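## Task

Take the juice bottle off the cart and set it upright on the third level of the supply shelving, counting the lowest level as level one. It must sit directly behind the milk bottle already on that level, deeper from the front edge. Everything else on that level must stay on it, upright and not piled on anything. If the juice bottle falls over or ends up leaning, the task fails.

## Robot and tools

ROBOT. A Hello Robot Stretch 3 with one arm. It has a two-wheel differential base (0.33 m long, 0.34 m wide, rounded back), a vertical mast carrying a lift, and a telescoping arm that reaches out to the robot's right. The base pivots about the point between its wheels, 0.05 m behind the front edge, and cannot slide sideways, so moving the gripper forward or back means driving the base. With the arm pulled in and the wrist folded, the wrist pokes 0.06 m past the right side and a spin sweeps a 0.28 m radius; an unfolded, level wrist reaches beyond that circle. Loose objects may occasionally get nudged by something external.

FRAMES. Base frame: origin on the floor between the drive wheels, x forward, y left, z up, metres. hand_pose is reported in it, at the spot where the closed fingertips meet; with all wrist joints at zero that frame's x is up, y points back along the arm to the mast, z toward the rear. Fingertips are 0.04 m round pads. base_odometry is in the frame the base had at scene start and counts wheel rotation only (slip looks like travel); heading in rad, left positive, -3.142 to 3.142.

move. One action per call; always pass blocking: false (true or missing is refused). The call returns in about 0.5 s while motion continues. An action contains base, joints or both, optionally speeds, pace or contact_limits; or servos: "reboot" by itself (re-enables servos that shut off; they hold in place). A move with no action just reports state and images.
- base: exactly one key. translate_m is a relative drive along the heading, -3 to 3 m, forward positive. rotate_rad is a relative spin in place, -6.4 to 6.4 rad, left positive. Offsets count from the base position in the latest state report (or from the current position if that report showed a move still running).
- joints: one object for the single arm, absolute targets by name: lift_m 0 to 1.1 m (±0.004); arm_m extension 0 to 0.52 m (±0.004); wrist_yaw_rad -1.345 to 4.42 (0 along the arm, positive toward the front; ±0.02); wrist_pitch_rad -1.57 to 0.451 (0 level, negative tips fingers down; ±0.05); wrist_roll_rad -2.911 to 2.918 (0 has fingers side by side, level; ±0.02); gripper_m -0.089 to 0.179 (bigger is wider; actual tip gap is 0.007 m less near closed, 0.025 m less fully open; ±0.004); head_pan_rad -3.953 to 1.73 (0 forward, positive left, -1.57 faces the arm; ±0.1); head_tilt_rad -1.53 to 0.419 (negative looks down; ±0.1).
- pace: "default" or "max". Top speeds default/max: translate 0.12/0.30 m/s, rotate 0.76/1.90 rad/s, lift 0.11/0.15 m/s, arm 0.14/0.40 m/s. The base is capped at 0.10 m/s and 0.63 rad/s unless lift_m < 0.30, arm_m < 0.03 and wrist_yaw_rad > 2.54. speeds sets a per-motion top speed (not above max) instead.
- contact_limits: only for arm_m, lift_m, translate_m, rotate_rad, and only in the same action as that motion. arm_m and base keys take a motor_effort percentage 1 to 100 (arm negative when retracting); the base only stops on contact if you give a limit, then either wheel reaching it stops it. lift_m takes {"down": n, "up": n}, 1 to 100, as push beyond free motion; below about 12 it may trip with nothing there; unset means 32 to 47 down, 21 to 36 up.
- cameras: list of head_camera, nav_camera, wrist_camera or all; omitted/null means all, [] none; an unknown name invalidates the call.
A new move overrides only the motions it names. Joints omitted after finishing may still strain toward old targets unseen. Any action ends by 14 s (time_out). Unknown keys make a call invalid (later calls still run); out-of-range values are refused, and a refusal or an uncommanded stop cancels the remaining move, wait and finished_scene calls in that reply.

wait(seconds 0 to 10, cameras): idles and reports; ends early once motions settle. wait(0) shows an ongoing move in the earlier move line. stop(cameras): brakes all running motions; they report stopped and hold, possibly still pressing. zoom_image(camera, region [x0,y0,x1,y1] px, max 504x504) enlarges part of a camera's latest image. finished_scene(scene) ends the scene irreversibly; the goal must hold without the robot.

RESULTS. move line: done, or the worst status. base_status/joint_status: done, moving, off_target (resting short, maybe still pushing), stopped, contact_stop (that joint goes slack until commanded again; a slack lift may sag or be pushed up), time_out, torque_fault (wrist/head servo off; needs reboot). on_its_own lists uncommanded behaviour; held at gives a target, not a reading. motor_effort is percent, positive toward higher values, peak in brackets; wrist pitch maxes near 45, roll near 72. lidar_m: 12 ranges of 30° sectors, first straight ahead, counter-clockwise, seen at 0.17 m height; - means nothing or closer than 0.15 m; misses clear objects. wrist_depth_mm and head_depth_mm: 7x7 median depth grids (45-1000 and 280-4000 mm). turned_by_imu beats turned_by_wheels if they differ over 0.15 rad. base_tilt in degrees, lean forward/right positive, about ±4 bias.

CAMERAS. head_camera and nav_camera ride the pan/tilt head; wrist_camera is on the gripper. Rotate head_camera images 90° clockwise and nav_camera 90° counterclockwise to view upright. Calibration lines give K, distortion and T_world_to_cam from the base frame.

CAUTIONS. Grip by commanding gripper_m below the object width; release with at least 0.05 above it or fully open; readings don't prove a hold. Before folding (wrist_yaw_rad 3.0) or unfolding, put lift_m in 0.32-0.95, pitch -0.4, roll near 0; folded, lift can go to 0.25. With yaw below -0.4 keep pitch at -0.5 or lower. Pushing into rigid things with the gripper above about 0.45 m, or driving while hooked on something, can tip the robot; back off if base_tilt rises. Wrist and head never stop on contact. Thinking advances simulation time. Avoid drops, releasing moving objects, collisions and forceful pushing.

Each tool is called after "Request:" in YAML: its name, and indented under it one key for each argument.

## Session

Request:
move:
  blocking: false

Scene clock: 0.00 s.
base_odometry: x=+0.000 y=+0.000 heading=+0.000
turned_by_wheels: +0.000
turned_by_imu: +0.000
base_tilt: forward=+1.4 right=-0.2
lidar_m: 2.08 2.07 1.41 1.41 1.63 1.96 1.95 2.19 1.61 1.60 2.06 1.99
head_depth_mm: 1578 2375 2360 2316 2223 2280 1995 / 1570 2403 2359 2327 2309 2290 2256 / 1570 2471 2419 2397 2380 2336 2307 / 1563 2517 2482 2451 2419 2358 2367 / 1611 2518 2436 2221 2081 2172 2187 / 1750 2510 2633 2592 2568 2556 2505 / 1748 2486 2690 2656 2641 2637 2539
base_status: not commanded
joint_positions: lift_m=+0.417 arm_m=+0.000 wrist_yaw_rad=+3.065 wrist_pitch_rad=-0.625 wrist_roll_rad=+0.000 gripper_m=+0.037 head_pan_rad=+0.000 head_tilt_rad=-0.002
joint_status: not commanded
measured_speeds: all 0
motor_effort: left_wheel=+0.3 right_wheel=-0.2 lift_m=+24.9 arm_m=-1.9 wrist_yaw_rad=-0.7 wrist_pitch_rad=+2.2 wrist_roll_rad=-0.2 gripper_m=-0.3 head_pan_rad=+0.2 head_tilt_rad=+3.7
hand_pose: x=-0.0065 y=+0.0482 z=+0.3865 quat_wxyz=(+0.243, +0.680, +0.192, +0.664) (m; base frame)
wrist_depth_mm: - - 162 - - - - / 958 971 179 975 951 962 965 / 815 806 207 814 813 817 823 / 703 702 246 709 710 710 712 / 622 620 590 592 599 624 625 / 554 555 130 385 129 559 566 / 501 355 348 355 495 507 506
pictures: head_camera (sideways), nav_camera (sideways), wrist_camera
camera_calibration:
head_camera: T_world_to_cam=[[0.0511186, 0.0146786, -0.998585, 1.31496], [0.00346175, 0.999883, 0.0148749, -0.0175495], [0.998687, -0.00421723, 0.0510618, -0.114496], [0, 0, 0, 1]] pos_world=[0.0471872, -0.0022371, 1.3192]
nav_camera: T_world_to_cam=[[-0.0421797, 0.0461475, 0.998044, -1.25646], [0.0381658, -0.998129, 0.0477644, -0.0134547], [0.998381, 0.0401058, 0.0403395, -0.0974509], [0, 0, 0, 1]] pos_world=[0.0448095, 0.0484614, 1.25858]
wrist_camera: T_world_to_cam=[[0.999856, -0.0164194, -0.00431548, 0.0128365], [-0.015065, -0.740904, -0.671442, 0.325379], [0.00782732, 0.67141, -0.741045, 0.423054], [0, 0, 0, 1]] pos_world=[-0.0112442, -0.0427573, 0.532031]

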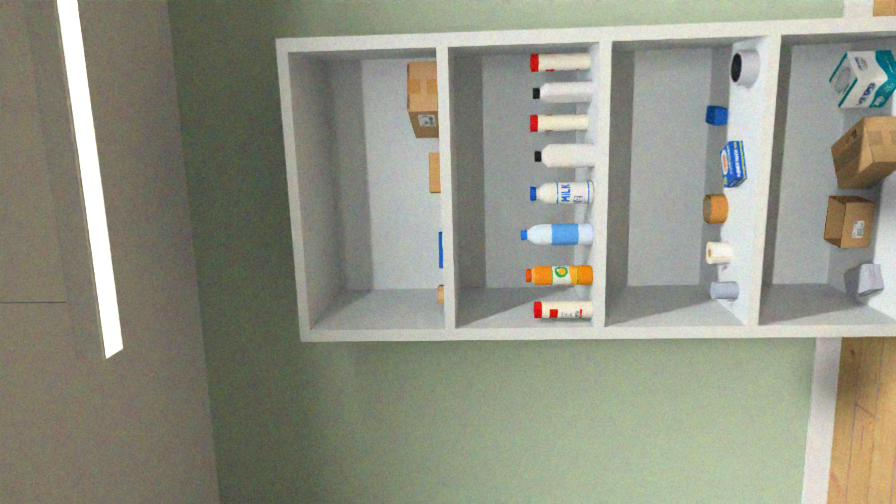

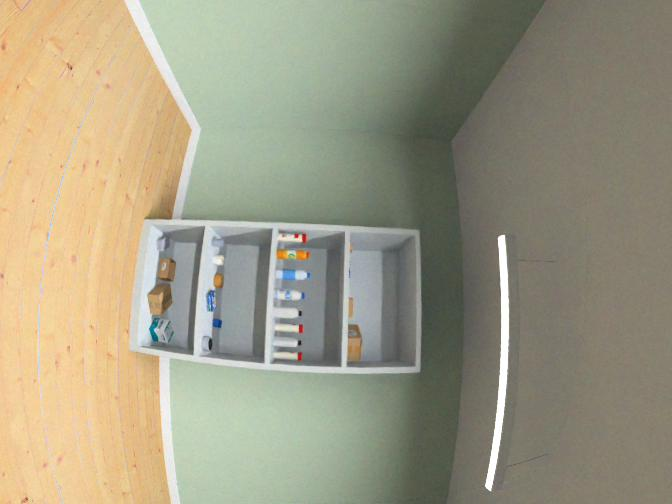

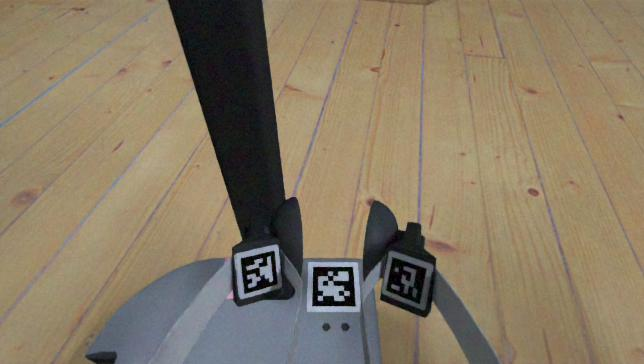

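Request:
move:
  joints: {"head_pan_rad":-1.8,"head_tilt_rad":-0.3}
  blocking: false
  cameras: []

Request:
wait:
  seconds: 8
  cameras: ["nav_camera","head_camera"]

Request:
move:
  joints: {"head_pan_rad":-0.2}
  blocking: false
  cameras: []

Request:
wait:
  seconds: 8
  cameras: ["head_camera"]

Scene clock: 7.07 s.
move: moving
base_odometry: x=+0.000 y=+0.000 heading=+0.000
turned_by_wheels: +0.000
turned_by_imu: -0.001
base_tilt: forward=+1.4 right=-0.1
lidar_m: 2.08 2.08 1.42 1.41 1.63 1.96 1.96 2.19 1.61 1.60 2.06 1.99
head_depth_mm: 2341 2422 2489 2565 2222 2115 1624 / 2644 2740 2812 2951 2703 2111 1634 / 2778 2838 3000 3135 3069 2124 1633 / 2565 2684 2797 2958 2993 2156 1634 / 2426 2523 2650 2743 2822 2149 1643 / 2304 2402 2484 2605 2648 2155 1640 / 2175 2267 2330 2427 2516 2135 1648
base_status: not commanded
joint_positions: lift_m=+0.417 arm_m=+0.000 wrist_yaw_rad=+3.065 wrist_pitch_rad=-0.625 wrist_roll_rad=+0.000 gripper_m=+0.037 head_pan_rad=-0.868 head_tilt_rad=-0.298
joint_status: head_pan_rad moving; head_tilt_rad moving
measured_speeds: translate_m=+0.000 rotate_rad=+0.000 lift_m=+0.000 arm_m=+0.000 wrist_yaw_rad=+0.000 wrist_pitch_rad=+0.000 wrist_roll_rad=+0.000 head_pan_rad=-3.094 head_tilt_rad=-0.024
motor_effort: left_wheel=+0.7(0.9) right_wheel=-0.2(0.4) lift_m=+21.8(22.3) arm_m=-3.7(4.5) wrist_yaw_rad=-0.8(1.0) wrist_pitch_rad=+2.4(2.9) wrist_roll_rad=+0.3(0.3) gripper_m=-0.6(1.2) head_pan_rad=-1.8(6.9) head_tilt_rad=-2.2(4.4)
hand_pose: x=-0.0065 y=+0.0482 z=+0.3865 quat_wxyz=(+0.243, +0.680, +0.192, +0.664)
wrist_depth_mm: - - 162 - - - - / 944 954 180 977 973 988 970 / 815 817 207 808 830 812 815 / 696 703 245 713 712 716 713 / 618 624 598 592 602 623 630 / 555 551 129 383 129 564 564 / 501 352 346 355 500 511 505

Scene clock: 7.90 s.
earlier move: done
base_odometry: x=+0.000 y=+0.000 heading=+0.000
turned_by_wheels: +0.000
turned_by_imu: +0.000
base_tilt: forward=+1.4 right=-0.2
lidar_m: 2.08 2.07 1.42 1.42 1.63 1.96 1.96 2.19 1.61 1.60 2.07 1.99
head_depth_mm: 1842 1926 2024 2110 2208 2115 1611 / 1823 1916 2005 2106 2208 2101 1622 / 1814 1893 1980 2042 1866 1938 1620 / 1796 1881 1981 2035 1881 1954 1628 / 1783 1865 1961 2049 2099 2034 1624 / 1770 1851 1939 2011 2126 2137 1633 / 1758 1849 1925 1998 2100 2143 1641
base_status: not commanded
joint_positions: lift_m=+0.417 arm_m=+0.000 wrist_yaw_rad=+3.065 wrist_pitch_rad=-0.625 wrist_roll_rad=+0.000 gripper_m=+0.037 head_pan_rad=-1.842 head_tilt_rad=-0.300
joint_status: all done
measured_speeds: translate_m=+0.000 rotate_rad=+0.000 lift_m=+0.000 arm_m=+0.000 wrist_yaw_rad=+0.000 wrist_pitch_rad=+0.000 wrist_roll_rad=+0.000 head_pan_rad=+0.024 head_tilt_rad=+0.000
motor_effort: left_wheel=+0.2(0.9) right_wheel=+0.2(0.9) lift_m=+21.1(22.3) arm_m=-4.6(5.2) wrist_yaw_rad=-0.8(1.2) wrist_pitch_rad=+2.7(3.2) wrist_roll_rad=+0.2(0.3) gripper_m=-0.9(1.3) head_pan_rad=+3.6(7.2) head_tilt_rad=-3.3(5.9)
hand_pose: x=-0.0065 y=+0.0482 z=+0.3865 quat_wxyz=(+0.243, +0.680, +0.192, +0.664)
wrist_depth_mm: - - 162 - - - - / 952 961 178 955 968 973 986 / 809 816 207 817 820 819 829 / 701 703 246 716 703 708 716 / 618 621 591 595 593 622 631 / 559 556 129 384 129 558 566 / 503 354 348 354 495 507 505
wait: 0.83 of 8 s (the move ended)
pictures: head_camera (sideways), nav_camera (sideways)
head_camera: T_world_to_cam=[[0.0796929, 0.231413, -0.969586, 1.27668], [0.961212, -0.275493, 0.013252, -0.0212907], [-0.264048, -0.933033, -0.244392, 0.277797], [0, 0, 0, 1]] pos_world=[-0.00792543, -0.0421111, 1.30602]
nav_camera: T_world_to_cam=[[-0.0231957, -0.255778, 0.966457, -1.21509], [-0.975115, 0.218988, 0.034553, 0.00994085], [-0.220481, -0.941606, -0.254493, 0.293799], [0, 0, 0, 1]] pos_world=[0.0462856, -0.0363286, 1.24876]

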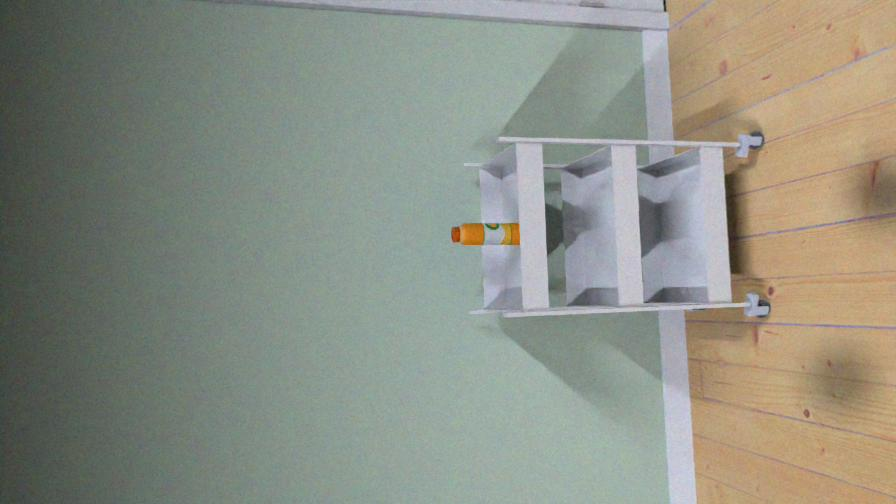

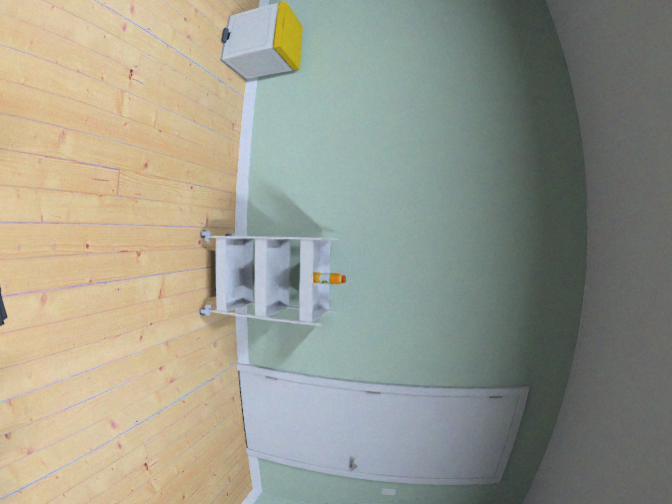

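Scene clock: 8.40 s.
move: moving
base_odometry: x=+0.000 y=+0.000 heading=+0.000
turned_by_wheels: +0.000
turned_by_imu: +0.000
base_tilt: forward=+1.3 right=-0.3
lidar_m: 2.08 2.07 1.42 1.41 1.64 1.96 1.95 2.19 1.60 1.60 2.06 2.00
head_depth_mm: 1894 1952 2032 2107 2201 2120 1611 / 2028 2088 2197 2274 2381 2094 1624 / 2184 2276 2390 2482 2374 2121 1618 / 2348 2491 2594 2748 2332 2129 1637 / 2561 2721 2845 3039 2915 2129 1633 / 2710 2857 2966 3069 3046 2152 1648 / 2559 2646 2735 2799 2838 2143 1644
base_status: not commanded
joint_positions: lift_m=+0.417 arm_m=+0.000 wrist_yaw_rad=+3.065 wrist_pitch_rad=-0.625 wrist_roll_rad=+0.000 gripper_m=+0.037 head_pan_rad=-0.949 head_tilt_rad=-0.300
joint_status: head_pan_rad moving
measured_speeds: translate_m=+0.000 rotate_rad=+0.000 lift_m=+0.000 arm_m=+0.000 wrist_yaw_rad=+0.000 wrist_pitch_rad=+0.000 wrist_roll_rad=+0.000 head_pan_rad=+3.118 head_tilt_rad=+0.000
motor_effort: left_wheel=+0.7(0.7) right_wheel=-0.3(0.8) lift_m=+20.7(21.1) arm_m=-5.3(5.7) wrist_yaw_rad=-0.7(1.1) wrist_pitch_rad=+1.8(2.9) wrist_roll_rad=+0.0(0.7) gripper_m=+0.2(1.1) head_pan_rad=+4.6(8.1) head_tilt_rad=-3.4(4.0)
hand_pose: x=-0.0065 y=+0.0482 z=+0.3865 quat_wxyz=(+0.243, +0.680, +0.192, +0.664)
wrist_depth_mm: - - 162 - - - - / 958 951 179 973 978 975 979 / 803 804 208 816 817 819 835 / 699 706 245 714 706 717 718 / 624 621 590 592 589 625 634 / 557 554 129 382 129 562 562 / 503 353 349 356 492 505 509

Scene clock: 9.17 s.
earlier move: done
base_odometry: x=+0.000 y=+0.000 heading=+0.000
turned_by_wheels: +0.000
turned_by_imu: +0.000
base_tilt: forward=+1.3 right=-0.2
lidar_m: 2.08 2.07 1.42 1.41 1.63 1.96 1.95 2.19 1.61 1.60 2.06 1.99
head_depth_mm: 2195 2266 2369 2481 2564 2100 1623 / 2176 2284 2369 2510 2599 2113 1613 / 2120 2029 2314 2437 2420 2108 1625 / 2153 2209 2316 2475 2352 2124 1641 / 2135 2242 2356 2463 2420 2123 1629 / 2179 2255 2359 2349 2361 2153 1634 / 2186 2065 2357 2526 2629 2136 1636
base_status: not commanded
joint_positions: lift_m=+0.417 arm_m=+0.000 wrist_yaw_rad=+3.065 wrist_pitch_rad=-0.625 wrist_roll_rad=+0.000 gripper_m=+0.037 head_pan_rad=-0.169 head_tilt_rad=-0.300
joint_status: all done
measured_speeds: all 0
motor_effort: left_wheel=+0.7(1.0) right_wheel=-0.2(0.8) lift_m=+19.9(21.1) arm_m=-6.0(6.0) wrist_yaw_rad=-0.2(1.1) wrist_pitch_rad=+2.5(3.0) wrist_roll_rad=-0.2(0.7) gripper_m=-0.3(1.1) head_pan_rad=-1.7(8.1) head_tilt_rad=-3.4(4.0)
hand_pose: x=-0.0065 y=+0.0482 z=+0.3865 quat_wxyz=(+0.243, +0.680, +0.192, +0.664)
wrist_depth_mm: - - 162 - - - - / 970 969 180 970 970 969 970 / 807 811 207 824 806 824 823 / 708 706 247 704 714 711 720 / 622 619 592 597 597 627 627 / 550 559 129 383 129 558 563 / 504 353 346 353 493 509 512
wait: 0.77 of 8 s (the move ended)
pictures: head_camera (sideways)
head_camera: T_world_to_cam=[[-0.238738, 0.0557379, -0.969483, 1.27839], [0.175992, 0.984302, 0.0132513, -0.0164902], [0.955003, -0.167458, -0.2448, 0.27094], [0, 0, 0, 1]] pos_world=[0.0493532, -0.00965218, 1.30592]

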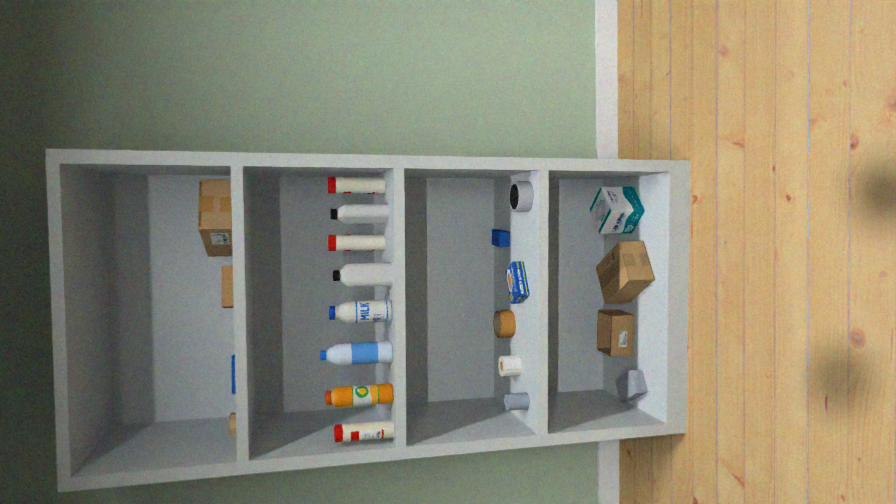

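Request:
move:
  base: {"translate_m":1.2}
  blocking: false
  cameras: []

Request:
wait:
  seconds: 10
  cameras: []

Request:
wait:
  seconds: 5
  cameras: ["head_camera"]

Request:
move:
  base: {"rotate_rad":1.371}
  joints: {"lift_m":0.9,"wrist_pitch_rad":-0.4,"head_pan_rad":-1.57}
  blocking: false
  cameras: []

Request:
wait:
  seconds: 9
  cameras: []

Request:
move:
  joints: {"wrist_yaw_rad":0.0,"gripper_m":0.115}
  blocking: false
  cameras: []

Request:
wait:
  seconds: 8
  cameras: []

Request:
move:
  joints: {"wrist_pitch_rad":0.0,"lift_m":0.97}
  blocking: false
  cameras: []

Request:
wait:
  seconds: 4

Scene clock: 13.17 s.
move: moving
base_odometry: x=+0.015 y=+0.000 heading=+0.000
turned_by_wheels: +0.000
turned_by_imu: -0.001
base_tilt: forward=+1.6 right=-0.1
lidar_m: 2.06 2.06 1.41 1.41 1.65 1.98 1.97 2.20 1.61 1.61 2.05 1.98
head_depth_mm: 2185 2280 2384 2513 2614 2099 1617 / 2183 2277 2368 2492 2602 2113 1622 / 2167 2187 2284 2451 2428 2137 1624 / 2167 2200 2347 2437 2424 2140 1628 / 2146 2222 2304 2454 2461 2112 1632 / 2153 2250 2315 2449 2419 2133 1642 / 2079 2014 2011 2253 2562 2141 1630
base_status: translate_m moving
joint_positions: lift_m=+0.417 arm_m=+0.000 wrist_yaw_rad=+3.065 wrist_pitch_rad=-0.625 wrist_roll_rad=+0.000 gripper_m=+0.037 head_pan_rad=-0.200 head_tilt_rad=-0.300
joint_status: not commanded
measured_speeds: translate_m=+0.058 rotate_rad=+0.000 lift_m=+0.000 arm_m=+0.000 wrist_yaw_rad=+0.000 wrist_pitch_rad=+0.000 wrist_roll_rad=+0.000 head_pan_rad=+0.000 head_tilt_rad=+0.000
motor_effort: left_wheel=+8.1(8.2) right_wheel=+7.4(8.7) lift_m=+17.0(17.3) arm_m=-8.4(8.4) wrist_yaw_rad=-0.6(1.2) wrist_pitch_rad=+2.7(3.1) wrist_roll_rad=-0.2(0.3) gripper_m=-0.5(0.8) head_pan_rad=-3.1(3.8) head_tilt_rad=-3.1(3.5)
hand_pose: x=-0.0065 y=+0.0482 z=+0.3865 quat_wxyz=(+0.243, +0.680, +0.192, +0.664)
wrist_depth_mm: - - 162 - - - - / 960 951 179 961 978 997 979 / 799 813 206 819 818 809 822 / 701 714 247 709 714 713 707 / 618 622 598 599 596 629 624 / 556 551 129 383 129 564 558 / 506 355 348 354 497 506 511

Scene clock: 23.17 s.
earlier move: moving
base_odometry: x=+1.009 y=+0.000 heading=+0.000
turned_by_wheels: +0.000
turned_by_imu: -0.001
base_tilt: forward=+1.5 right=-0.2
lidar_m: 1.08 1.68 1.53 1.52 1.70 2.20 2.96 2.17 2.04 1.86 1.79 1.07
head_depth_mm: 1219 1015 1240 1121 1258 1178 1279 / 1251 1032 1363 1081 1512 1225 1410 / 1268 1300 1384 1026 1519 1249 1432 / 1270 1306 1377 1043 1522 1204 1445 / 1270 1303 1383 1079 1526 1263 1525 / 1275 1309 1387 1074 1531 1261 1535 / 1262 1246 1318 1034 1304 1199 1289
base_status: translate_m moving
joint_positions: lift_m=+0.417 arm_m=+0.000 wrist_yaw_rad=+3.065 wrist_pitch_rad=-0.625 wrist_roll_rad=+0.000 gripper_m=+0.037 head_pan_rad=-0.200 head_tilt_rad=-0.300
joint_status: not commanded
measured_speeds: translate_m=+0.100 rotate_rad=+0.000 lift_m=+0.000 arm_m=+0.000 wrist_yaw_rad=+0.000 wrist_pitch_rad=+0.000 wrist_roll_rad=+0.000 head_pan_rad=+0.000 head_tilt_rad=+0.000
motor_effort: left_wheel=+2.7(8.5) right_wheel=+8.3(10.7) lift_m=+19.6(19.6) arm_m=-14.6(14.9) wrist_yaw_rad=-0.5(1.4) wrist_pitch_rad=+2.4(3.7) wrist_roll_rad=-0.3(0.6) gripper_m=-0.4(1.9) head_pan_rad=-2.6(4.5) head_tilt_rad=-1.8(3.8)
hand_pose: x=-0.0065 y=+0.0482 z=+0.3865 quat_wxyz=(+0.243, +0.680, +0.192, +0.664)
wrist_depth_mm: - - 162 - - - - / 955 956 179 973 983 974 986 / 810 810 208 824 829 823 827 / 696 707 246 707 709 703 720 / 619 634 594 594 604 623 627 / 557 562 129 386 129 568 563 / 503 353 347 355 492 507 511
wait: 10.00 s; no rest

Scene clock: 25.80 s.
earlier move: done
base_odometry: x=+1.200 y=+0.000 heading=+0.000
turned_by_wheels: +0.000
turned_by_imu: -0.001
base_tilt: forward=+1.4 right=-0.3
lidar_m: 0.91 0.93 1.49 1.48 1.67 2.33 3.12 2.22 2.17 1.89 1.55 0.90
head_depth_mm: 1070 840 1186 902 1236 1240 966 / 1087 928 1189 978 1311 1195 990 / 1093 1024 1192 984 1314 1256 1000 / 1090 1007 1201 846 1318 1253 992 / 1099 985 1204 849 1327 1256 995 / 1094 972 1200 1199 1330 1258 1002 / 1096 956 1191 1008 1048 1164 1001
base_status: done
joint_positions: lift_m=+0.417 arm_m=+0.000 wrist_yaw_rad=+3.065 wrist_pitch_rad=-0.625 wrist_roll_rad=+0.000 gripper_m=+0.037 head_pan_rad=-0.200 head_tilt_rad=-0.300
joint_status: not commanded
measured_speeds: all 0
motor_effort: left_wheel=+0.4(8.5) right_wheel=+6.3(10.7) lift_m=+20.3(20.3) arm_m=-16.7(16.7) wrist_yaw_rad=-1.1(1.4) wrist_pitch_rad=+2.1(3.7) wrist_roll_rad=+0.1(0.6) gripper_m=-0.7(1.9) head_pan_rad=-3.2(4.5) head_tilt_rad=-2.0(3.8)
hand_pose: x=-0.0065 y=+0.0482 z=+0.3865 quat_wxyz=(+0.243, +0.680, +0.192, +0.664)
wrist_depth_mm: - - 162 - - - - / 942 967 180 962 981 971 978 / 810 805 207 814 819 820 813 / 708 701 246 706 700 715 715 / 626 624 596 587 594 633 635 / 556 555 129 380 129 560 568 / 505 353 348 355 498 506 510
wait: 2.63 of 5 s (the move ended)
pictures: head_camera (sideways)
head_camera: T_world_to_cam=[[-0.236903, 0.0630777, -0.969484, 1.27839], [0.206199, 0.97842, 0.0132724, -0.0167043], [0.949399, -0.196762, -0.244797, 0.270939], [0, 0, 0, 1]] pos_world=[0.0490681, -0.0109832, 1.30592]

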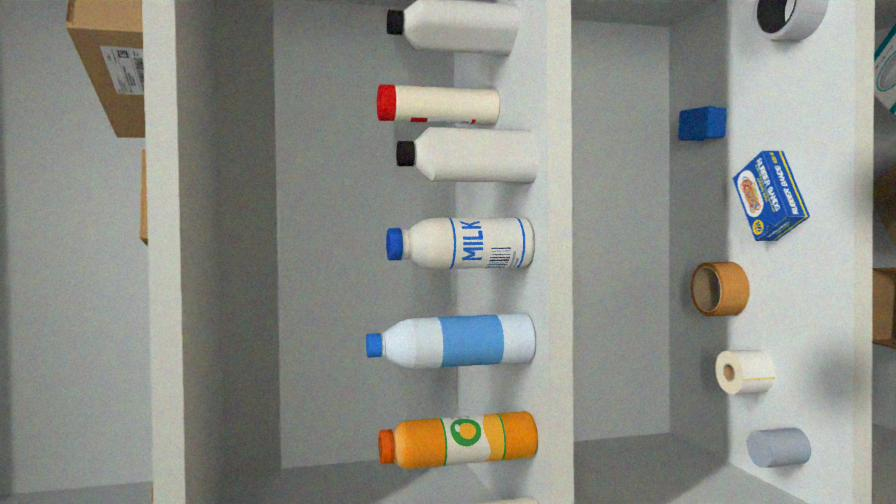

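Scene clock: 26.30 s.
move: moving
base_odometry: x=+1.200 y=+0.000 heading=+0.096
turned_by_wheels: +0.096
turned_by_imu: +0.097
base_tilt: forward=+1.3 right=-0.1
lidar_m: 0.91 1.55 1.48 1.48 1.76 2.52 3.15 2.17 1.90 1.88 0.92 0.90
head_depth_mm: 1836 1934 2044 2156 2305 2103 1621 / 1684 1763 1838 1948 2062 2059 1622 / 1543 1607 1692 1756 1850 1925 1620 / 1433 1487 1546 1624 1693 1771 1634 / 1334 1374 878 917 969 1021 1067 / 839 872 962 997 1061 1164 1009 / 967 861 1178 905 929 1275 972
base_status: rotate_rad moving
joint_positions: lift_m=+0.442 arm_m=+0.000 wrist_yaw_rad=+3.065 wrist_pitch_rad=-0.429 wrist_roll_rad=+0.000 gripper_m=+0.037 head_pan_rad=-1.069 head_tilt_rad=-0.300
joint_status: lift_m moving; wrist_pitch_rad moving; head_pan_rad moving
measured_speeds: translate_m=+0.000 rotate_rad=+0.370 lift_m=+0.097 arm_m=+0.000 wrist_yaw_rad=+0.000 wrist_pitch_rad=+0.096 wrist_roll_rad=+0.000 head_pan_rad=-3.022 head_tilt_rad=+0.000
motor_effort: left_wheel=-10.1(10.7) right_wheel=+11.5(12.6) lift_m=+35.3(39.0) arm_m=-16.1(16.8) wrist_yaw_rad=-0.6(1.1) wrist_pitch_rad=+4.1(5.0) wrist_roll_rad=-0.2(0.3) gripper_m=+0.2(1.4) head_pan_rad=-3.7(6.8) head_tilt_rad=-2.0(2.4)
hand_pose: x=-0.0043 y=+0.0774 z=+0.4527 quat_wxyz=(+0.177, +0.696, +0.124, +0.685)
wrist_depth_mm: - - 151 - - - - / - - 163 - - - - / - - 179 - - - - / 902 925 201 951 937 962 956 / 760 765 211 737 737 795 796 / 659 674 129 631 129 684 676 / 580 582 321 572 588 596 598

Scene clock: 31.03 s.
earlier move: done
base_odometry: x=+1.200 y=+0.000 heading=+1.370
turned_by_wheels: +1.275
turned_by_imu: +1.291
base_tilt: forward=+1.4 right=-0.3
lidar_m: 1.48 1.55 1.68 3.11 3.15 2.17 1.89 1.82 0.92 0.90 0.92 1.53
head_depth_mm: 1072 857 1188 912 1278 1243 979 / 1085 949 1195 968 1316 1233 994 / 1093 1037 1194 1175 1316 1248 992 / 1101 1013 1208 853 1324 1252 1029 / 1104 997 1210 855 1323 1255 1035 / 1109 976 1208 1086 1334 1258 1031 / 1098 961 1158 1022 1017 1130 1011
base_status: done
joint_positions: lift_m=+0.900 arm_m=+0.000 wrist_yaw_rad=+3.065 wrist_pitch_rad=-0.421 wrist_roll_rad=+0.000 gripper_m=+0.037 head_pan_rad=-1.570 head_tilt_rad=-0.300
joint_status: all done
measured_speeds: all 0
motor_effort: left_wheel=-8.0(11.1) right_wheel=+7.4(12.8) lift_m=+34.7(39.1) arm_m=-24.2(25.4) wrist_yaw_rad=-0.7(1.5) wrist_pitch_rad=+4.3(6.3) wrist_roll_rad=-0.3(0.5) gripper_m=-0.2(2.0) head_pan_rad=+4.3(6.9) head_tilt_rad=-1.5(2.6)
hand_pose: x=-0.0042 y=+0.0784 z=+0.9120 quat_wxyz=(+0.174, +0.696, +0.121, +0.685)
wrist_depth_mm: - - 151 - - - - / - - 162 - - - - / - - 178 - - - - / - - 199 - - - - / - - 208 - - - - / - - 129 - 129 - - / - - 303 - - - -
wait: 4.73 of 9 s (the move ended)

Scene clock: 31.53 s.
move: moving
base_odometry: x=+1.200 y=+0.000 heading=+1.370
turned_by_wheels: +0.000
turned_by_imu: +0.000
base_tilt: forward=+1.3 right=-0.2
lidar_m: 1.48 1.54 1.68 3.15 3.18 2.17 1.89 1.83 0.92 0.90 0.91 1.54
head_depth_mm: 1071 854 1189 915 1273 1239 982 / 1093 947 1194 966 1312 1236 985 / 1095 1037 1193 1167 1321 1251 995 / 1102 1021 1197 852 1322 1250 1029 / 1102 998 1205 854 1328 1259 1033 / 1109 977 1211 1089 1332 1259 1035 / 1098 962 1144 1021 1018 1132 1008
base_status: not commanded
joint_positions: lift_m=+0.900 arm_m=+0.000 wrist_yaw_rad=+2.737 wrist_pitch_rad=-0.421 wrist_roll_rad=+0.000 gripper_m=+0.073 head_pan_rad=-1.570 head_tilt_rad=-0.300
joint_status: wrist_yaw_rad moving; gripper_m moving
measured_speeds: translate_m=+0.000 rotate_rad=+0.000 lift_m=+0.000 arm_m=+0.000 wrist_yaw_rad=-1.359 wrist_pitch_rad=+0.000 wrist_roll_rad=+0.000 head_pan_rad=+0.000 head_tilt_rad=+0.000
motor_effort: left_wheel=-8.0(8.2) right_wheel=+7.9(8.4) lift_m=+34.5(34.7) arm_m=-24.0(25.2) wrist_yaw_rad=-2.6(4.1) wrist_pitch_rad=+4.3(4.6) wrist_roll_rad=+0.1(0.2) gripper_m=+77.5(78.5) head_pan_rad=+4.6(5.2) head_tilt_rad=-1.7(2.0)
hand_pose: x=+0.0669 y=+0.0609 z=+0.9120 quat_wxyz=(+0.284, +0.707, +0.006, +0.648)
wrist_depth_mm: - - - - - - - / 145 - - - - - - / 153 - - - - - - / 165 - - - - - - / 183 208 155 - 151 - - / - 205 137 - 129 - - / - 104 - - - - -

Scene clock: 33.57 s.
earlier move: done
base_odometry: x=+1.200 y=+0.000 heading=+1.370
turned_by_wheels: +0.000
turned_by_imu: -0.001
base_tilt: forward=+1.2 right=-0.2
lidar_m: 1.48 1.54 1.68 3.14 3.17 2.17 1.89 1.82 0.92 0.89 0.92 1.53
head_depth_mm: 1072 857 1192 913 1278 1245 979 / 1089 953 1190 962 1314 1238 991 / 1098 1035 1198 1175 1320 1249 992 / 1101 1014 1201 853 1321 1249 1032 / 1106 999 1209 855 1331 1261 1034 / 1109 984 1211 1086 1336 1264 1033 / 1098 963 1155 1025 1016 1127 1015
base_status: not commanded
joint_positions: lift_m=+0.900 arm_m=+0.000 wrist_yaw_rad=+0.002 wrist_pitch_rad=-0.421 wrist_roll_rad=+0.000 gripper_m=+0.115 head_pan_rad=-1.570 head_tilt_rad=-0.300
joint_status: all done
measured_speeds: all 0
motor_effort: left_wheel=-7.8(8.2) right_wheel=+7.5(8.4) lift_m=+34.6(34.7) arm_m=-23.0(25.2) wrist_yaw_rad=-2.1(5.5) wrist_pitch_rad=+4.1(4.9) wrist_roll_rad=-0.1(0.5) gripper_m=-0.4(79.9) head_pan_rad=+4.7(5.5) head_tilt_rad=-1.4(2.0)
hand_pose: x=-0.0211 y=-0.3690 z=+0.9120 quat_wxyz=(+0.692, +0.149, -0.691, -0.147)
wrist_depth_mm: - 575 - - - 856 - / - - - - - 946 - / - - - - - - - / - - 827 824 805 843 - / - - - - 751 707 - / - 125 - - - 128 - / - - - - - - -
wait: 2.03 of 8 s (the move ended)

Scene clock: 34.07 s.
move: moving
base_odometry: x=+1.200 y=+0.000 heading=+1.370
turned_by_wheels: +0.000
turned_by_imu: +0.000
base_tilt: forward=+1.4 right=-0.2
lidar_m: 1.48 1.54 1.68 3.14 3.18 2.17 1.89 1.82 0.92 0.90 0.92 1.53
head_depth_mm: 1073 859 1189 911 1273 1237 982 / 1087 946 1190 968 1313 1232 928 / 1096 1038 1201 1166 1323 1251 1012 / 1099 1016 1206 854 1331 1255 1027 / 1105 998 1209 853 1322 1256 965 / 1108 982 1208 1086 1332 1264 1039 / 1099 963 1151 1023 1017 1131 1008
base_status: not commanded
joint_positions: lift_m=+0.925 arm_m=+0.000 wrist_yaw_rad=+0.002 wrist_pitch_rad=-0.068 wrist_roll_rad=+0.000 gripper_m=+0.115 head_pan_rad=-1.570 head_tilt_rad=-0.300
joint_status: lift_m moving; wrist_pitch_rad moving
measured_speeds: translate_m=+0.000 rotate_rad=+0.000 lift_m=+0.097 arm_m=+0.000 wrist_yaw_rad=+0.000 wrist_pitch_rad=+0.624 wrist_roll_rad=+0.000 head_pan_rad=+0.000 head_tilt_rad=+0.000
motor_effort: left_wheel=-7.6(7.8) right_wheel=+7.5(8.2) lift_m=+35.7(38.5) arm_m=-23.5(24.0) wrist_yaw_rad=-2.1(2.2) wrist_pitch_rad=+4.3(5.8) wrist_roll_rad=+0.0(0.3) gripper_m=-0.9(1.5) head_pan_rad=+4.5(4.8) head_tilt_rad=-1.4(1.5)
hand_pose: x=-0.0210 y=-0.3990 z=+1.0226 quat_wxyz=(+0.707, +0.025, -0.706, -0.024)
wrist_depth_mm: - 576 579 563 - 837 - / - 591 - 585 567 595 - / - 605 614 601 570 591 534 / - 647 - - - - - / - 151 - - - 149 - / - 124 867 918 925 122 - / - 765 743 744 753 704 -

Scene clock: 35.03 s.
earlier move: done
base_odometry: x=+1.200 y=+0.000 heading=+1.370
turned_by_wheels: +0.000
turned_by_imu: +0.000
base_tilt: forward=+1.4 right=-0.2
lidar_m: 1.48 1.55 1.69 3.14 3.16 2.18 1.89 1.82 0.92 0.89 0.92 1.53
head_depth_mm: 1070 859 1189 915 1281 1241 984 / 1088 947 1192 969 1311 390 988 / 1093 1038 1195 1169 1314 1366 - / 1100 1022 1204 853 1325 1365 - / 1103 998 1203 856 1329 1081 1037 / 1108 981 1210 1087 1336 1267 1038 / 1099 962 1151 1023 1016 1135 1008
base_status: not commanded
joint_positions: lift_m=+0.970 arm_m=+0.000 wrist_yaw_rad=+0.002 wrist_pitch_rad=-0.024 wrist_roll_rad=+0.000 gripper_m=+0.115 head_pan_rad=-1.570 head_tilt_rad=-0.300
joint_status: all done
measured_speeds: all 0
motor_effort: left_wheel=-7.8(8.0) right_wheel=+7.5(8.4) lift_m=+34.3(38.5) arm_m=-22.3(24.0) wrist_yaw_rad=-2.2(2.5) wrist_pitch_rad=+4.7(5.8) wrist_roll_rad=-0.1(0.3) gripper_m=-0.2(1.5) head_pan_rad=+3.3(5.6) head_tilt_rad=-0.7(1.8)
hand_pose: x=-0.0210 y=-0.4006 z=+1.0785 quat_wxyz=(+0.707, +0.009, -0.707, -0.008)
wrist_depth_mm: - 567 - - - - - / - 588 - 601 - 884 - / - 620 - 614 708 632 - / - 625 629 612 610 639 - / - 634 - - - 155 547 / - 124 - - - 122 - / - 808 849 892 894 771 -
wait: 0.97 of 4 s (the move ended)
pictures: head_camera (sideways), nav_camera (sideways), wrist_camera
head_camera: T_world_to_cam=[[0.0145295, 0.24473, -0.969482, 1.27685], [0.999889, -0.00686888, 0.0132513, -0.0214701], [-0.00341629, -0.969567, -0.244802, 0.276744], [0, 0, 0, 1]] pos_world=[0.00386111, -0.0443098, 1.30592]
nav_camera: T_world_to_cam=[[0.04637, -0.253, 0.966354, -1.21531], [-0.998086, -0.0513492, 0.034449, 0.0102962], [0.0409059, -0.966103, -0.254897, 0.292656], [0, 0, 0, 1]] pos_world=[0.0546591, -0.0242091, 1.24866]
wrist_camera: T_world_to_cam=[[-0.998085, -0.0539078, 0.0303456, -0.0713333], [-0.0420135, 0.230635, -0.972133, 1.17015], [0.0454068, -0.971546, -0.232458, 0.03144], [0, 0, 0, 1]] pos_world=[-0.0234621, -0.243178, 1.14702]

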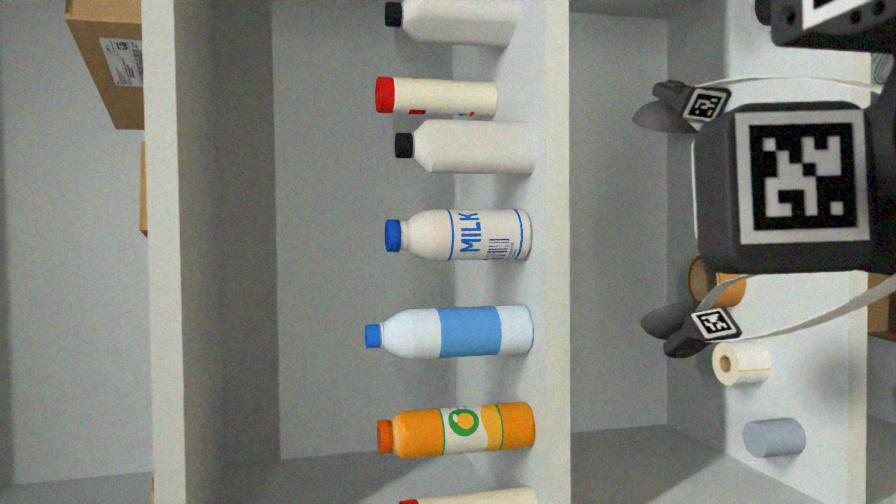

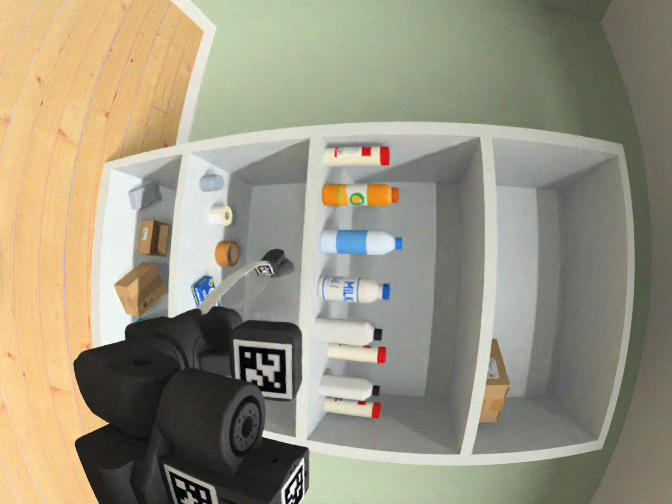

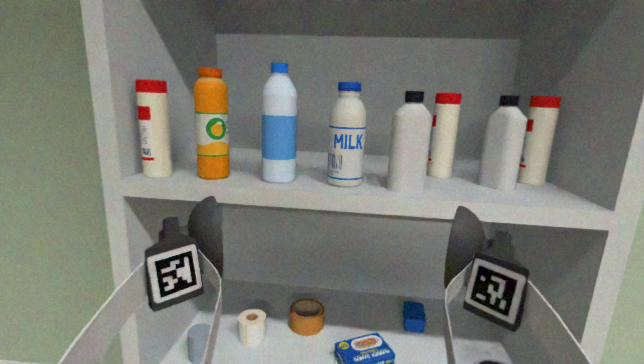

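Request:
move:
  base: {"translate_m":-0.005}
  joints: {"gripper_m":0.105}
  blocking: false
  cameras: []

Request:
wait:
  seconds: 3
  cameras: []

Request:
move:
  joints: {"arm_m":0.36,"lift_m":0.955}
  blocking: false
  cameras: []

Request:
wait:
  seconds: 6
  cameras: ["wrist_camera"]

Scene clock: 37.87 s.
move: moving
base_odometry: x=+1.199 y=-0.005 heading=+1.370
turned_by_wheels: +0.000
turned_by_imu: -0.001
base_tilt: forward=+1.3 right=-0.4
lidar_m: 1.49 1.55 1.69 3.13 3.15 2.17 1.89 1.82 0.91 0.89 0.92 1.54
head_depth_mm: 1071 853 1189 909 1259 1248 993 / 1085 944 1195 975 1317 388 991 / 1099 1034 1199 1171 1320 1346 - / 1105 1017 1201 851 1322 1360 - / 1101 995 1206 853 1331 1112 1028 / 1109 980 1211 1194 1331 1263 1037 / 1098 964 1167 1003 1025 1148 1011
base_status: translate_m moving
joint_positions: lift_m=+0.970 arm_m=+0.000 wrist_yaw_rad=+0.002 wrist_pitch_rad=-0.024 wrist_roll_rad=+0.000 gripper_m=+0.105 head_pan_rad=-1.570 head_tilt_rad=-0.300
joint_status: gripper_m moving
measured_speeds: all 0
motor_effort: left_wheel=-6.8(9.7) right_wheel=-0.6(5.6) lift_m=+34.5(34.8) arm_m=-22.0(22.7) wrist_yaw_rad=-1.4(2.7) wrist_pitch_rad=+4.7(5.1) wrist_roll_rad=-0.3(0.4) gripper_m=-0.8(47.9) head_pan_rad=+4.5(5.1) head_tilt_rad=-1.0(1.5)
hand_pose: x=-0.0211 y=-0.4006 z=+1.0785 quat_wxyz=(+0.707, +0.009, -0.707, -0.008)
wrist_depth_mm: - 581 - - - - - / - 587 - 605 - - - / - 615 632 - 702 617 - / - 623 632 620 603 634 - / - 648 - - 584 555 550 / - 124 - - - 123 - / - 111 857 893 906 790 -

Scene clock: 38.07 s.
earlier move: done
base_odometry: x=+1.199 y=-0.005 heading=+1.370
turned_by_wheels: +0.000
turned_by_imu: +0.000
base_tilt: forward=+1.4 right=-0.2
lidar_m: 1.48 1.55 1.69 3.13 3.17 2.17 1.89 1.82 0.92 0.89 0.92 1.54
head_depth_mm: 1074 855 1193 908 1265 1240 992 / 1089 939 1192 980 1322 388 987 / 1090 1037 1196 1174 1314 1348 - / 1095 1019 1204 851 1325 1359 - / 1106 997 1206 854 1325 1110 1033 / 1109 981 1204 1197 1335 1262 1035 / 1100 963 1163 1004 1032 1144 1014
base_status: done
joint_positions: lift_m=+0.970 arm_m=+0.000 wrist_yaw_rad=+0.002 wrist_pitch_rad=-0.024 wrist_roll_rad=+0.000 gripper_m=+0.105 head_pan_rad=-1.570 head_tilt_rad=-0.300
joint_status: all done
measured_speeds: all 0
motor_effort: left_wheel=-6.6(9.7) right_wheel=-0.9(5.6) lift_m=+34.4(34.8) arm_m=-21.5(22.7) wrist_yaw_rad=-1.8(2.7) wrist_pitch_rad=+4.1(5.2) wrist_roll_rad=-0.3(0.4) gripper_m=-0.2(47.9) head_pan_rad=+4.0(5.2) head_tilt_rad=-0.6(1.5)
hand_pose: x=-0.0211 y=-0.4006 z=+1.0785 quat_wxyz=(+0.707, +0.009, -0.707, -0.008)
wrist_depth_mm: - 579 - - - - - / - 590 - 607 - - - / - 625 632 - 698 630 - / - 630 637 621 610 635 - / - 645 - - 585 555 550 / - 125 - - - 123 - / - 111 856 893 904 786 -
wait: 0.20 of 3 s (the move ended)

Scene clock: 38.57 s.
move: moving
base_odometry: x=+1.199 y=-0.005 heading=+1.370
turned_by_wheels: +0.000
turned_by_imu: +0.000
base_tilt: forward=+1.4 right=+0.0
lidar_m: 1.49 1.55 1.69 3.14 3.17 2.17 1.89 1.82 0.91 0.89 0.92 1.54
head_depth_mm: 1072 851 1191 907 1261 1241 - / 1086 938 1190 981 1322 1103 959 / 1097 1038 1198 1174 1319 1356 - / 1103 1015 1204 850 1321 1313 - / 1103 997 1207 853 1325 1117 1033 / 1108 981 1212 1194 1338 1262 1031 / 1102 967 1166 1003 1030 1144 1015
base_status: not commanded
joint_positions: lift_m=+0.955 arm_m=+0.018 wrist_yaw_rad=+0.001 wrist_pitch_rad=-0.024 wrist_roll_rad=+0.000 gripper_m=+0.105 head_pan_rad=-1.570 head_tilt_rad=-0.300
joint_status: lift_m moving; arm_m moving
measured_speeds: translate_m=+0.000 rotate_rad=+0.000 lift_m=-0.012 arm_m=+0.068 wrist_yaw_rad=+0.000 wrist_pitch_rad=+0.000 wrist_roll_rad=+0.000 head_pan_rad=+0.000 head_tilt_rad=+0.000
motor_effort: left_wheel=-6.7(6.9) right_wheel=-0.7(1.3) lift_m=+20.0(32.9) arm_m=+24.4(26.6) wrist_yaw_rad=-1.6(2.2) wrist_pitch_rad=+5.0(5.0) wrist_roll_rad=-0.2(0.3) gripper_m=-1.3(1.3) head_pan_rad=+4.2(4.9) head_tilt_rad=-0.9(1.3)
hand_pose: x=-0.0211 y=-0.4183 z=+1.0638 quat_wxyz=(+0.707, +0.009, -0.707, -0.008)
wrist_depth_mm: - 577 - - - - - / - 584 590 584 - 863 - / - 599 617 599 572 607 - / - 606 613 594 577 616 564 / - - - - - 535 535 / - 124 - - - 123 - / - 111 826 849 881 784 -

Scene clock: 41.93 s.
earlier move: done
base_odometry: x=+1.199 y=-0.005 heading=+1.370
turned_by_wheels: +0.000
turned_by_imu: -0.001
base_tilt: forward=+1.3 right=-0.2
lidar_m: 1.48 1.55 1.69 3.13 3.15 2.16 1.89 1.82 0.91 0.89 0.92 1.54
head_depth_mm: 1071 857 1191 897 325 1135 972 / 1087 939 1188 955 448 1240 990 / 1095 1043 1197 555 463 1247 995 / 1097 1019 1203 838 597 1215 1031 / 1105 1004 1208 853 1332 1257 1034 / 1106 980 1209 1196 1334 1264 1034 / 1099 964 1162 1000 1026 1148 1011
base_status: not commanded
joint_positions: lift_m=+0.955 arm_m=+0.360 wrist_yaw_rad=+0.001 wrist_pitch_rad=-0.024 wrist_roll_rad=+0.000 gripper_m=+0.105 head_pan_rad=-1.570 head_tilt_rad=-0.300
joint_status: all done
measured_speeds: all 0
motor_effort: left_wheel=-6.7(7.1) right_wheel=-0.6(1.7) lift_m=+18.0(32.9) arm_m=+24.6(27.1) wrist_yaw_rad=-2.0(2.3) wrist_pitch_rad=+4.6(5.7) wrist_roll_rad=-0.1(0.4) gripper_m=-1.5(2.1) head_pan_rad=+4.5(5.4) head_tilt_rad=-0.8(1.4)
hand_pose: x=-0.0211 y=-0.7606 z=+1.0635 quat_wxyz=(+0.707, +0.009, -0.707, -0.008)
wrist_depth_mm: 278 560 615 604 589 581 561 / 273 257 278 251 618 234 583 / 277 270 286 250 629 230 594 / 283 479 294 258 539 238 582 / 296 322 312 269 285 247 341 / 259 125 244 263 253 130 282 / 437 251 249 240 232 225 220
wait: 3.37 of 6 s (the move ended)
wrist_camera: T_world_to_cam=[[-0.998094, -0.0537028, 0.0304074, -0.0902342], [-0.042012, 0.230337, -0.972204, 1.23859], [0.0452061, -0.971628, -0.232154, -0.322178], [0, 0, 0, 1]] pos_world=[-0.0234619, -0.603177, 1.13212]

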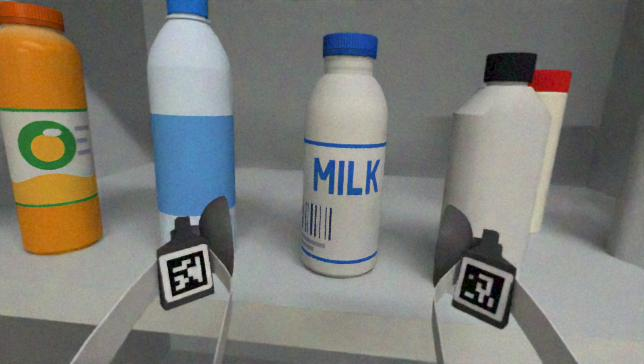

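Request:
move:
  joints: {"gripper_m":0.098,"arm_m":0.43}
  speeds: {"arm_m":0.07}
  contact_limits: {"arm_m":40}
  blocking: false
  cameras: []

Request:
wait:
  seconds: 4
  cameras: ["wrist_camera","head_camera"]

Scene clock: 42.93 s.
move: moving
base_odometry: x=+1.199 y=-0.005 heading=+1.370
turned_by_wheels: +0.000
turned_by_imu: +0.000
base_tilt: forward=+1.3 right=-0.1
lidar_m: 1.49 1.56 1.69 3.13 3.15 2.16 1.88 1.82 0.92 0.90 0.92 1.54
head_depth_mm: 1069 857 1185 897 325 1146 972 / 1085 940 1193 956 468 1225 989 / 1103 1040 1198 571 479 1247 994 / 1096 1024 1202 836 827 1247 1028 / 1103 1003 1206 855 1329 1258 1035 / 1108 981 1210 1194 1327 1260 1033 / 1103 968 1164 1005 1027 1141 1015
base_status: not commanded
joint_positions: lift_m=+0.955 arm_m=+0.378 wrist_yaw_rad=+0.001 wrist_pitch_rad=-0.024 wrist_roll_rad=+0.000 gripper_m=+0.098 head_pan_rad=-1.570 head_tilt_rad=-0.300
joint_status: arm_m moving; gripper_m moving
measured_speeds: translate_m=+0.000 rotate_rad=+0.000 lift_m=+0.000 arm_m=+0.068 wrist_yaw_rad=+0.000 wrist_pitch_rad=+0.000 wrist_roll_rad=+0.000 head_pan_rad=+0.000 head_tilt_rad=+0.000
motor_effort: left_wheel=-6.8(6.9) right_wheel=-0.4(1.6) lift_m=+18.6(18.6) arm_m=+24.4(25.9) wrist_yaw_rad=-2.1(2.2) wrist_pitch_rad=+4.6(5.3) wrist_roll_rad=+0.0(0.3) gripper_m=+0.0(37.5) head_pan_rad=+4.3(4.6) head_tilt_rad=-0.1(1.0)
contact_limits: arm_m 40 (drawing in: default 42, maximum 56; extending or still: default 51, maximum 69)
hand_pose: x=-0.0211 y=-0.7783 z=+1.0635 quat_wxyz=(+0.707, +0.009, -0.707, -0.008)
wrist_depth_mm: 471 532 610 593 581 567 551 / 268 241 625 236 595 218 567 / 271 247 634 234 613 215 581 / 278 439 462 242 547 222 574 / 283 325 311 253 264 229 365 / 252 127 246 256 241 234 279 / 247 233 229 224 218 209 216

Scene clock: 44.20 s.
earlier move: done
base_odometry: x=+1.199 y=-0.005 heading=+1.370
turned_by_wheels: +0.000
turned_by_imu: +0.000
base_tilt: forward=+1.4 right=-0.1
lidar_m: 1.49 1.55 1.69 3.14 3.17 2.17 1.88 1.82 0.92 0.89 0.92 1.53
head_depth_mm: 1071 857 1186 897 313 1142 974 / 1089 941 1195 952 519 1236 991 / 1096 1038 1195 561 549 1244 997 / 1096 1021 1199 837 840 1255 1031 / 1104 1000 1204 853 1328 1265 1034 / 1112 986 1214 1194 1327 1268 1035 / 1104 968 1159 1001 1025 1140 1012
base_status: not commanded
joint_positions: lift_m=+0.955 arm_m=+0.430 wrist_yaw_rad=+0.001 wrist_pitch_rad=-0.024 wrist_roll_rad=+0.000 gripper_m=+0.098 head_pan_rad=-1.570 head_tilt_rad=-0.300
joint_status: all done
measured_speeds: all 0
motor_effort: left_wheel=-6.3(7.1) right_wheel=-0.7(1.6) lift_m=+18.7(19.1) arm_m=+24.4(27.0) wrist_yaw_rad=-1.8(2.2) wrist_pitch_rad=+4.8(5.4) wrist_roll_rad=-0.3(0.6) gripper_m=-1.4(37.5) head_pan_rad=+3.7(4.9) head_tilt_rad=-0.4(1.1)
contact_limits: arm_m 40 (drawing in: default 42, maximum 56; extending or still: default 51, maximum 69)
hand_pose: x=-0.0211 y=-0.8306 z=+1.0635 quat_wxyz=(+0.707, +0.009, -0.707, -0.008)
wrist_depth_mm: 428 187 559 184 532 517 503 / 432 185 581 181 554 527 164 / 451 193 597 178 566 169 159 / 459 200 557 185 544 168 167 / 318 205 311 192 198 169 180 / 252 126 246 201 202 171 252 / 208 187 204 204 209 179 208
wait: 1.27 of 4 s (the move ended)
pictures: head_camera (sideways), wrist_camera
head_camera: T_world_to_cam=[[0.0145295, 0.24473, -0.969482, 1.27685], [0.999889, -0.00686888, 0.0132513, -0.0214701], [-0.00341629, -0.969567, -0.244802, 0.276744], [0, 0, 0, 1]] pos_world=[0.00386111, -0.0443098, 1.30592]
wrist_camera: T_world_to_cam=[[-0.998094, -0.0537028, 0.0304074, -0.0939934], [-0.042012, 0.230337, -0.972204, 1.25472], [0.0452061, -0.971628, -0.232154, -0.390192], [0, 0, 0, 1]] pos_world=[-0.0234619, -0.673177, 1.13212]

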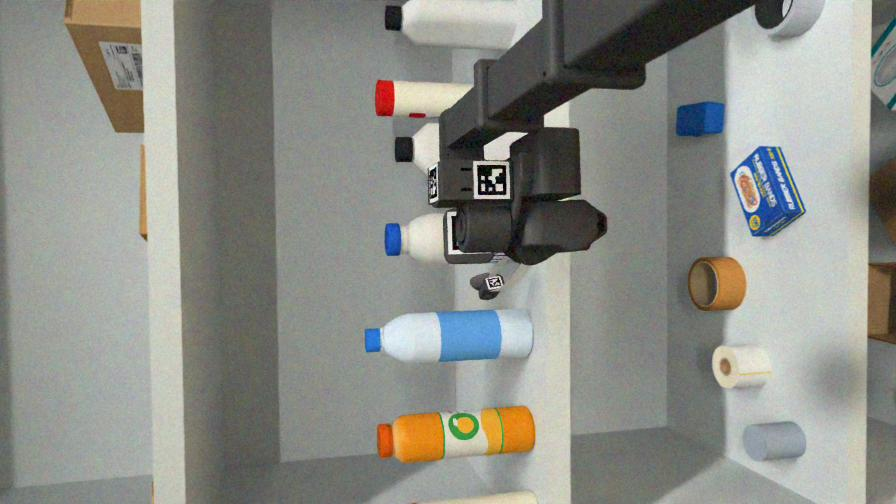

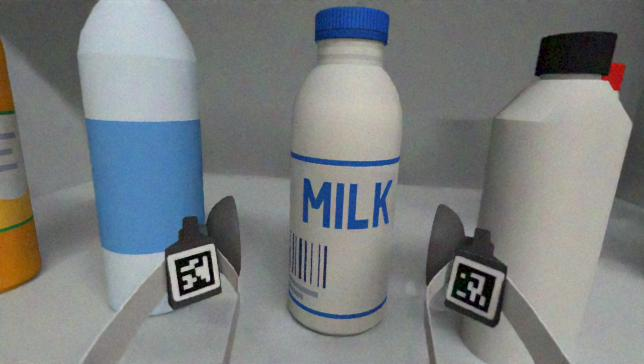

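Request:
move:
  joints: {"arm_m":0.49}
  speeds: {"arm_m":0.05}
  contact_limits: {"arm_m":38}
  blocking: false
  cameras: []

Request:
wait:
  seconds: 4
  cameras: ["wrist_camera"]

Scene clock: 45.07 s.
move: moving
base_odometry: x=+1.199 y=-0.005 heading=+1.370
turned_by_wheels: +0.000
turned_by_imu: +0.000
base_tilt: forward=+1.3 right=-0.1
lidar_m: 1.49 1.55 1.69 3.14 3.14 2.16 1.88 1.82 0.91 0.90 0.92 1.54
head_depth_mm: 1069 855 1193 900 318 1144 974 / 1086 940 1191 952 818 1235 989 / 1094 1040 1197 561 1311 1250 995 / 1100 1020 1201 833 906 1257 1029 / 1105 1000 1197 852 1332 1256 1036 / 1109 985 1208 1195 1333 1259 1035 / 1101 968 1164 1002 1028 1143 1014
base_status: not commanded
joint_positions: lift_m=+0.955 arm_m=+0.446 wrist_yaw_rad=+0.001 wrist_pitch_rad=-0.024 wrist_roll_rad=+0.000 gripper_m=+0.098 head_pan_rad=-1.570 head_tilt_rad=-0.300
joint_status: arm_m moving
measured_speeds: translate_m=+0.000 rotate_rad=+0.000 lift_m=+0.000 arm_m=+0.050 wrist_yaw_rad=+0.000 wrist_pitch_rad=+0.000 wrist_roll_rad=+0.000 head_pan_rad=+0.000 head_tilt_rad=+0.000
motor_effort: left_wheel=-6.5(6.9) right_wheel=-0.5(1.4) lift_m=+19.5(19.5) arm_m=+25.0(26.5) wrist_yaw_rad=-2.1(2.3) wrist_pitch_rad=+4.3(5.4) wrist_roll_rad=+0.0(0.3) gripper_m=-1.2(1.4) head_pan_rad=+3.7(5.0) head_tilt_rad=-0.4(0.8)
contact_limits: arm_m 38 (drawing in: default 42, maximum 56; extending or still: default 51, maximum 69)
hand_pose: x=-0.0211 y=-0.8468 z=+1.0635 quat_wxyz=(+0.707, +0.009, -0.707, -0.008)
wrist_depth_mm: 411 177 546 166 513 512 162 / 175 174 572 166 534 521 148 / 416 179 579 163 546 166 143 / 421 185 561 170 490 158 148 / 336 190 312 177 180 157 155 / 250 193 245 183 184 157 166 / 206 186 204 190 203 125 182

Scene clock: 46.40 s.
earlier move: done
base_odometry: x=+1.199 y=-0.005 heading=+1.370
turned_by_wheels: +0.000
turned_by_imu: +0.000
base_tilt: forward=+1.4 right=-0.2
lidar_m: 1.49 1.56 1.69 3.14 3.18 2.17 1.88 1.82 0.91 0.89 0.92 1.53
head_depth_mm: 1070 856 1193 902 320 1195 983 / 1084 942 1191 620 820 1232 986 / 1094 1042 1192 600 1320 1256 994 / 1098 1025 1203 835 1324 1241 1031 / 1106 1001 1200 851 1331 1256 1030 / 1108 980 1211 1197 1335 1261 1033 / 1106 966 1168 1001 1030 1144 1008
base_status: not commanded
joint_positions: lift_m=+0.955 arm_m=+0.490 wrist_yaw_rad=+0.001 wrist_pitch_rad=-0.024 wrist_roll_rad=+0.000 gripper_m=+0.098 head_pan_rad=-1.570 head_tilt_rad=-0.300
joint_status: all done
measured_speeds: all 0
motor_effort: left_wheel=-6.6(7.0) right_wheel=-0.7(1.4) lift_m=+19.8(19.8) arm_m=+23.9(26.5) wrist_yaw_rad=-1.4(2.4) wrist_pitch_rad=+5.3(5.4) wrist_roll_rad=-0.4(0.4) gripper_m=-0.7(1.4) head_pan_rad=+2.9(5.0) head_tilt_rad=-0.4(0.8)
contact_limits: arm_m 38 (drawing in: default 42, maximum 56; extending or still: default 51, maximum 69)
hand_pose: x=-0.0211 y=-0.8906 z=+1.0635 quat_wxyz=(+0.707, +0.009, -0.707, -0.008)
wrist_depth_mm: 130 511 506 123 475 465 456 / 131 155 522 120 483 479 262 / 135 157 544 120 501 499 110 / 139 171 557 123 131 514 114 / 142 163 152 127 133 330 113 / 148 152 234 133 134 128 115 / - 179 204 138 194 125 116
wait: 1.33 of 4 s (the move ended)
wrist_camera: T_world_to_cam=[[-0.998094, -0.0537028, 0.0304074, -0.0972155], [-0.042012, 0.230337, -0.972204, 1.26854], [0.0452061, -0.971628, -0.232154, -0.44849], [0, 0, 0, 1]] pos_world=[-0.0234619, -0.733177, 1.13212]

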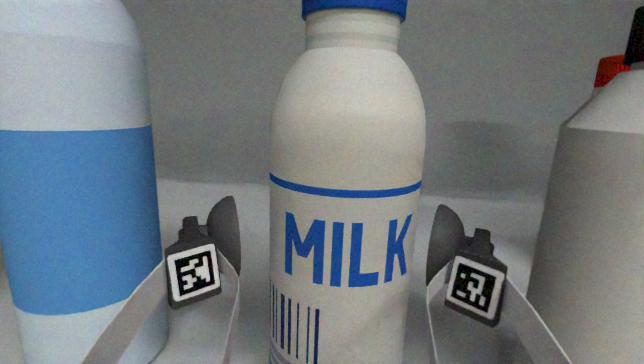

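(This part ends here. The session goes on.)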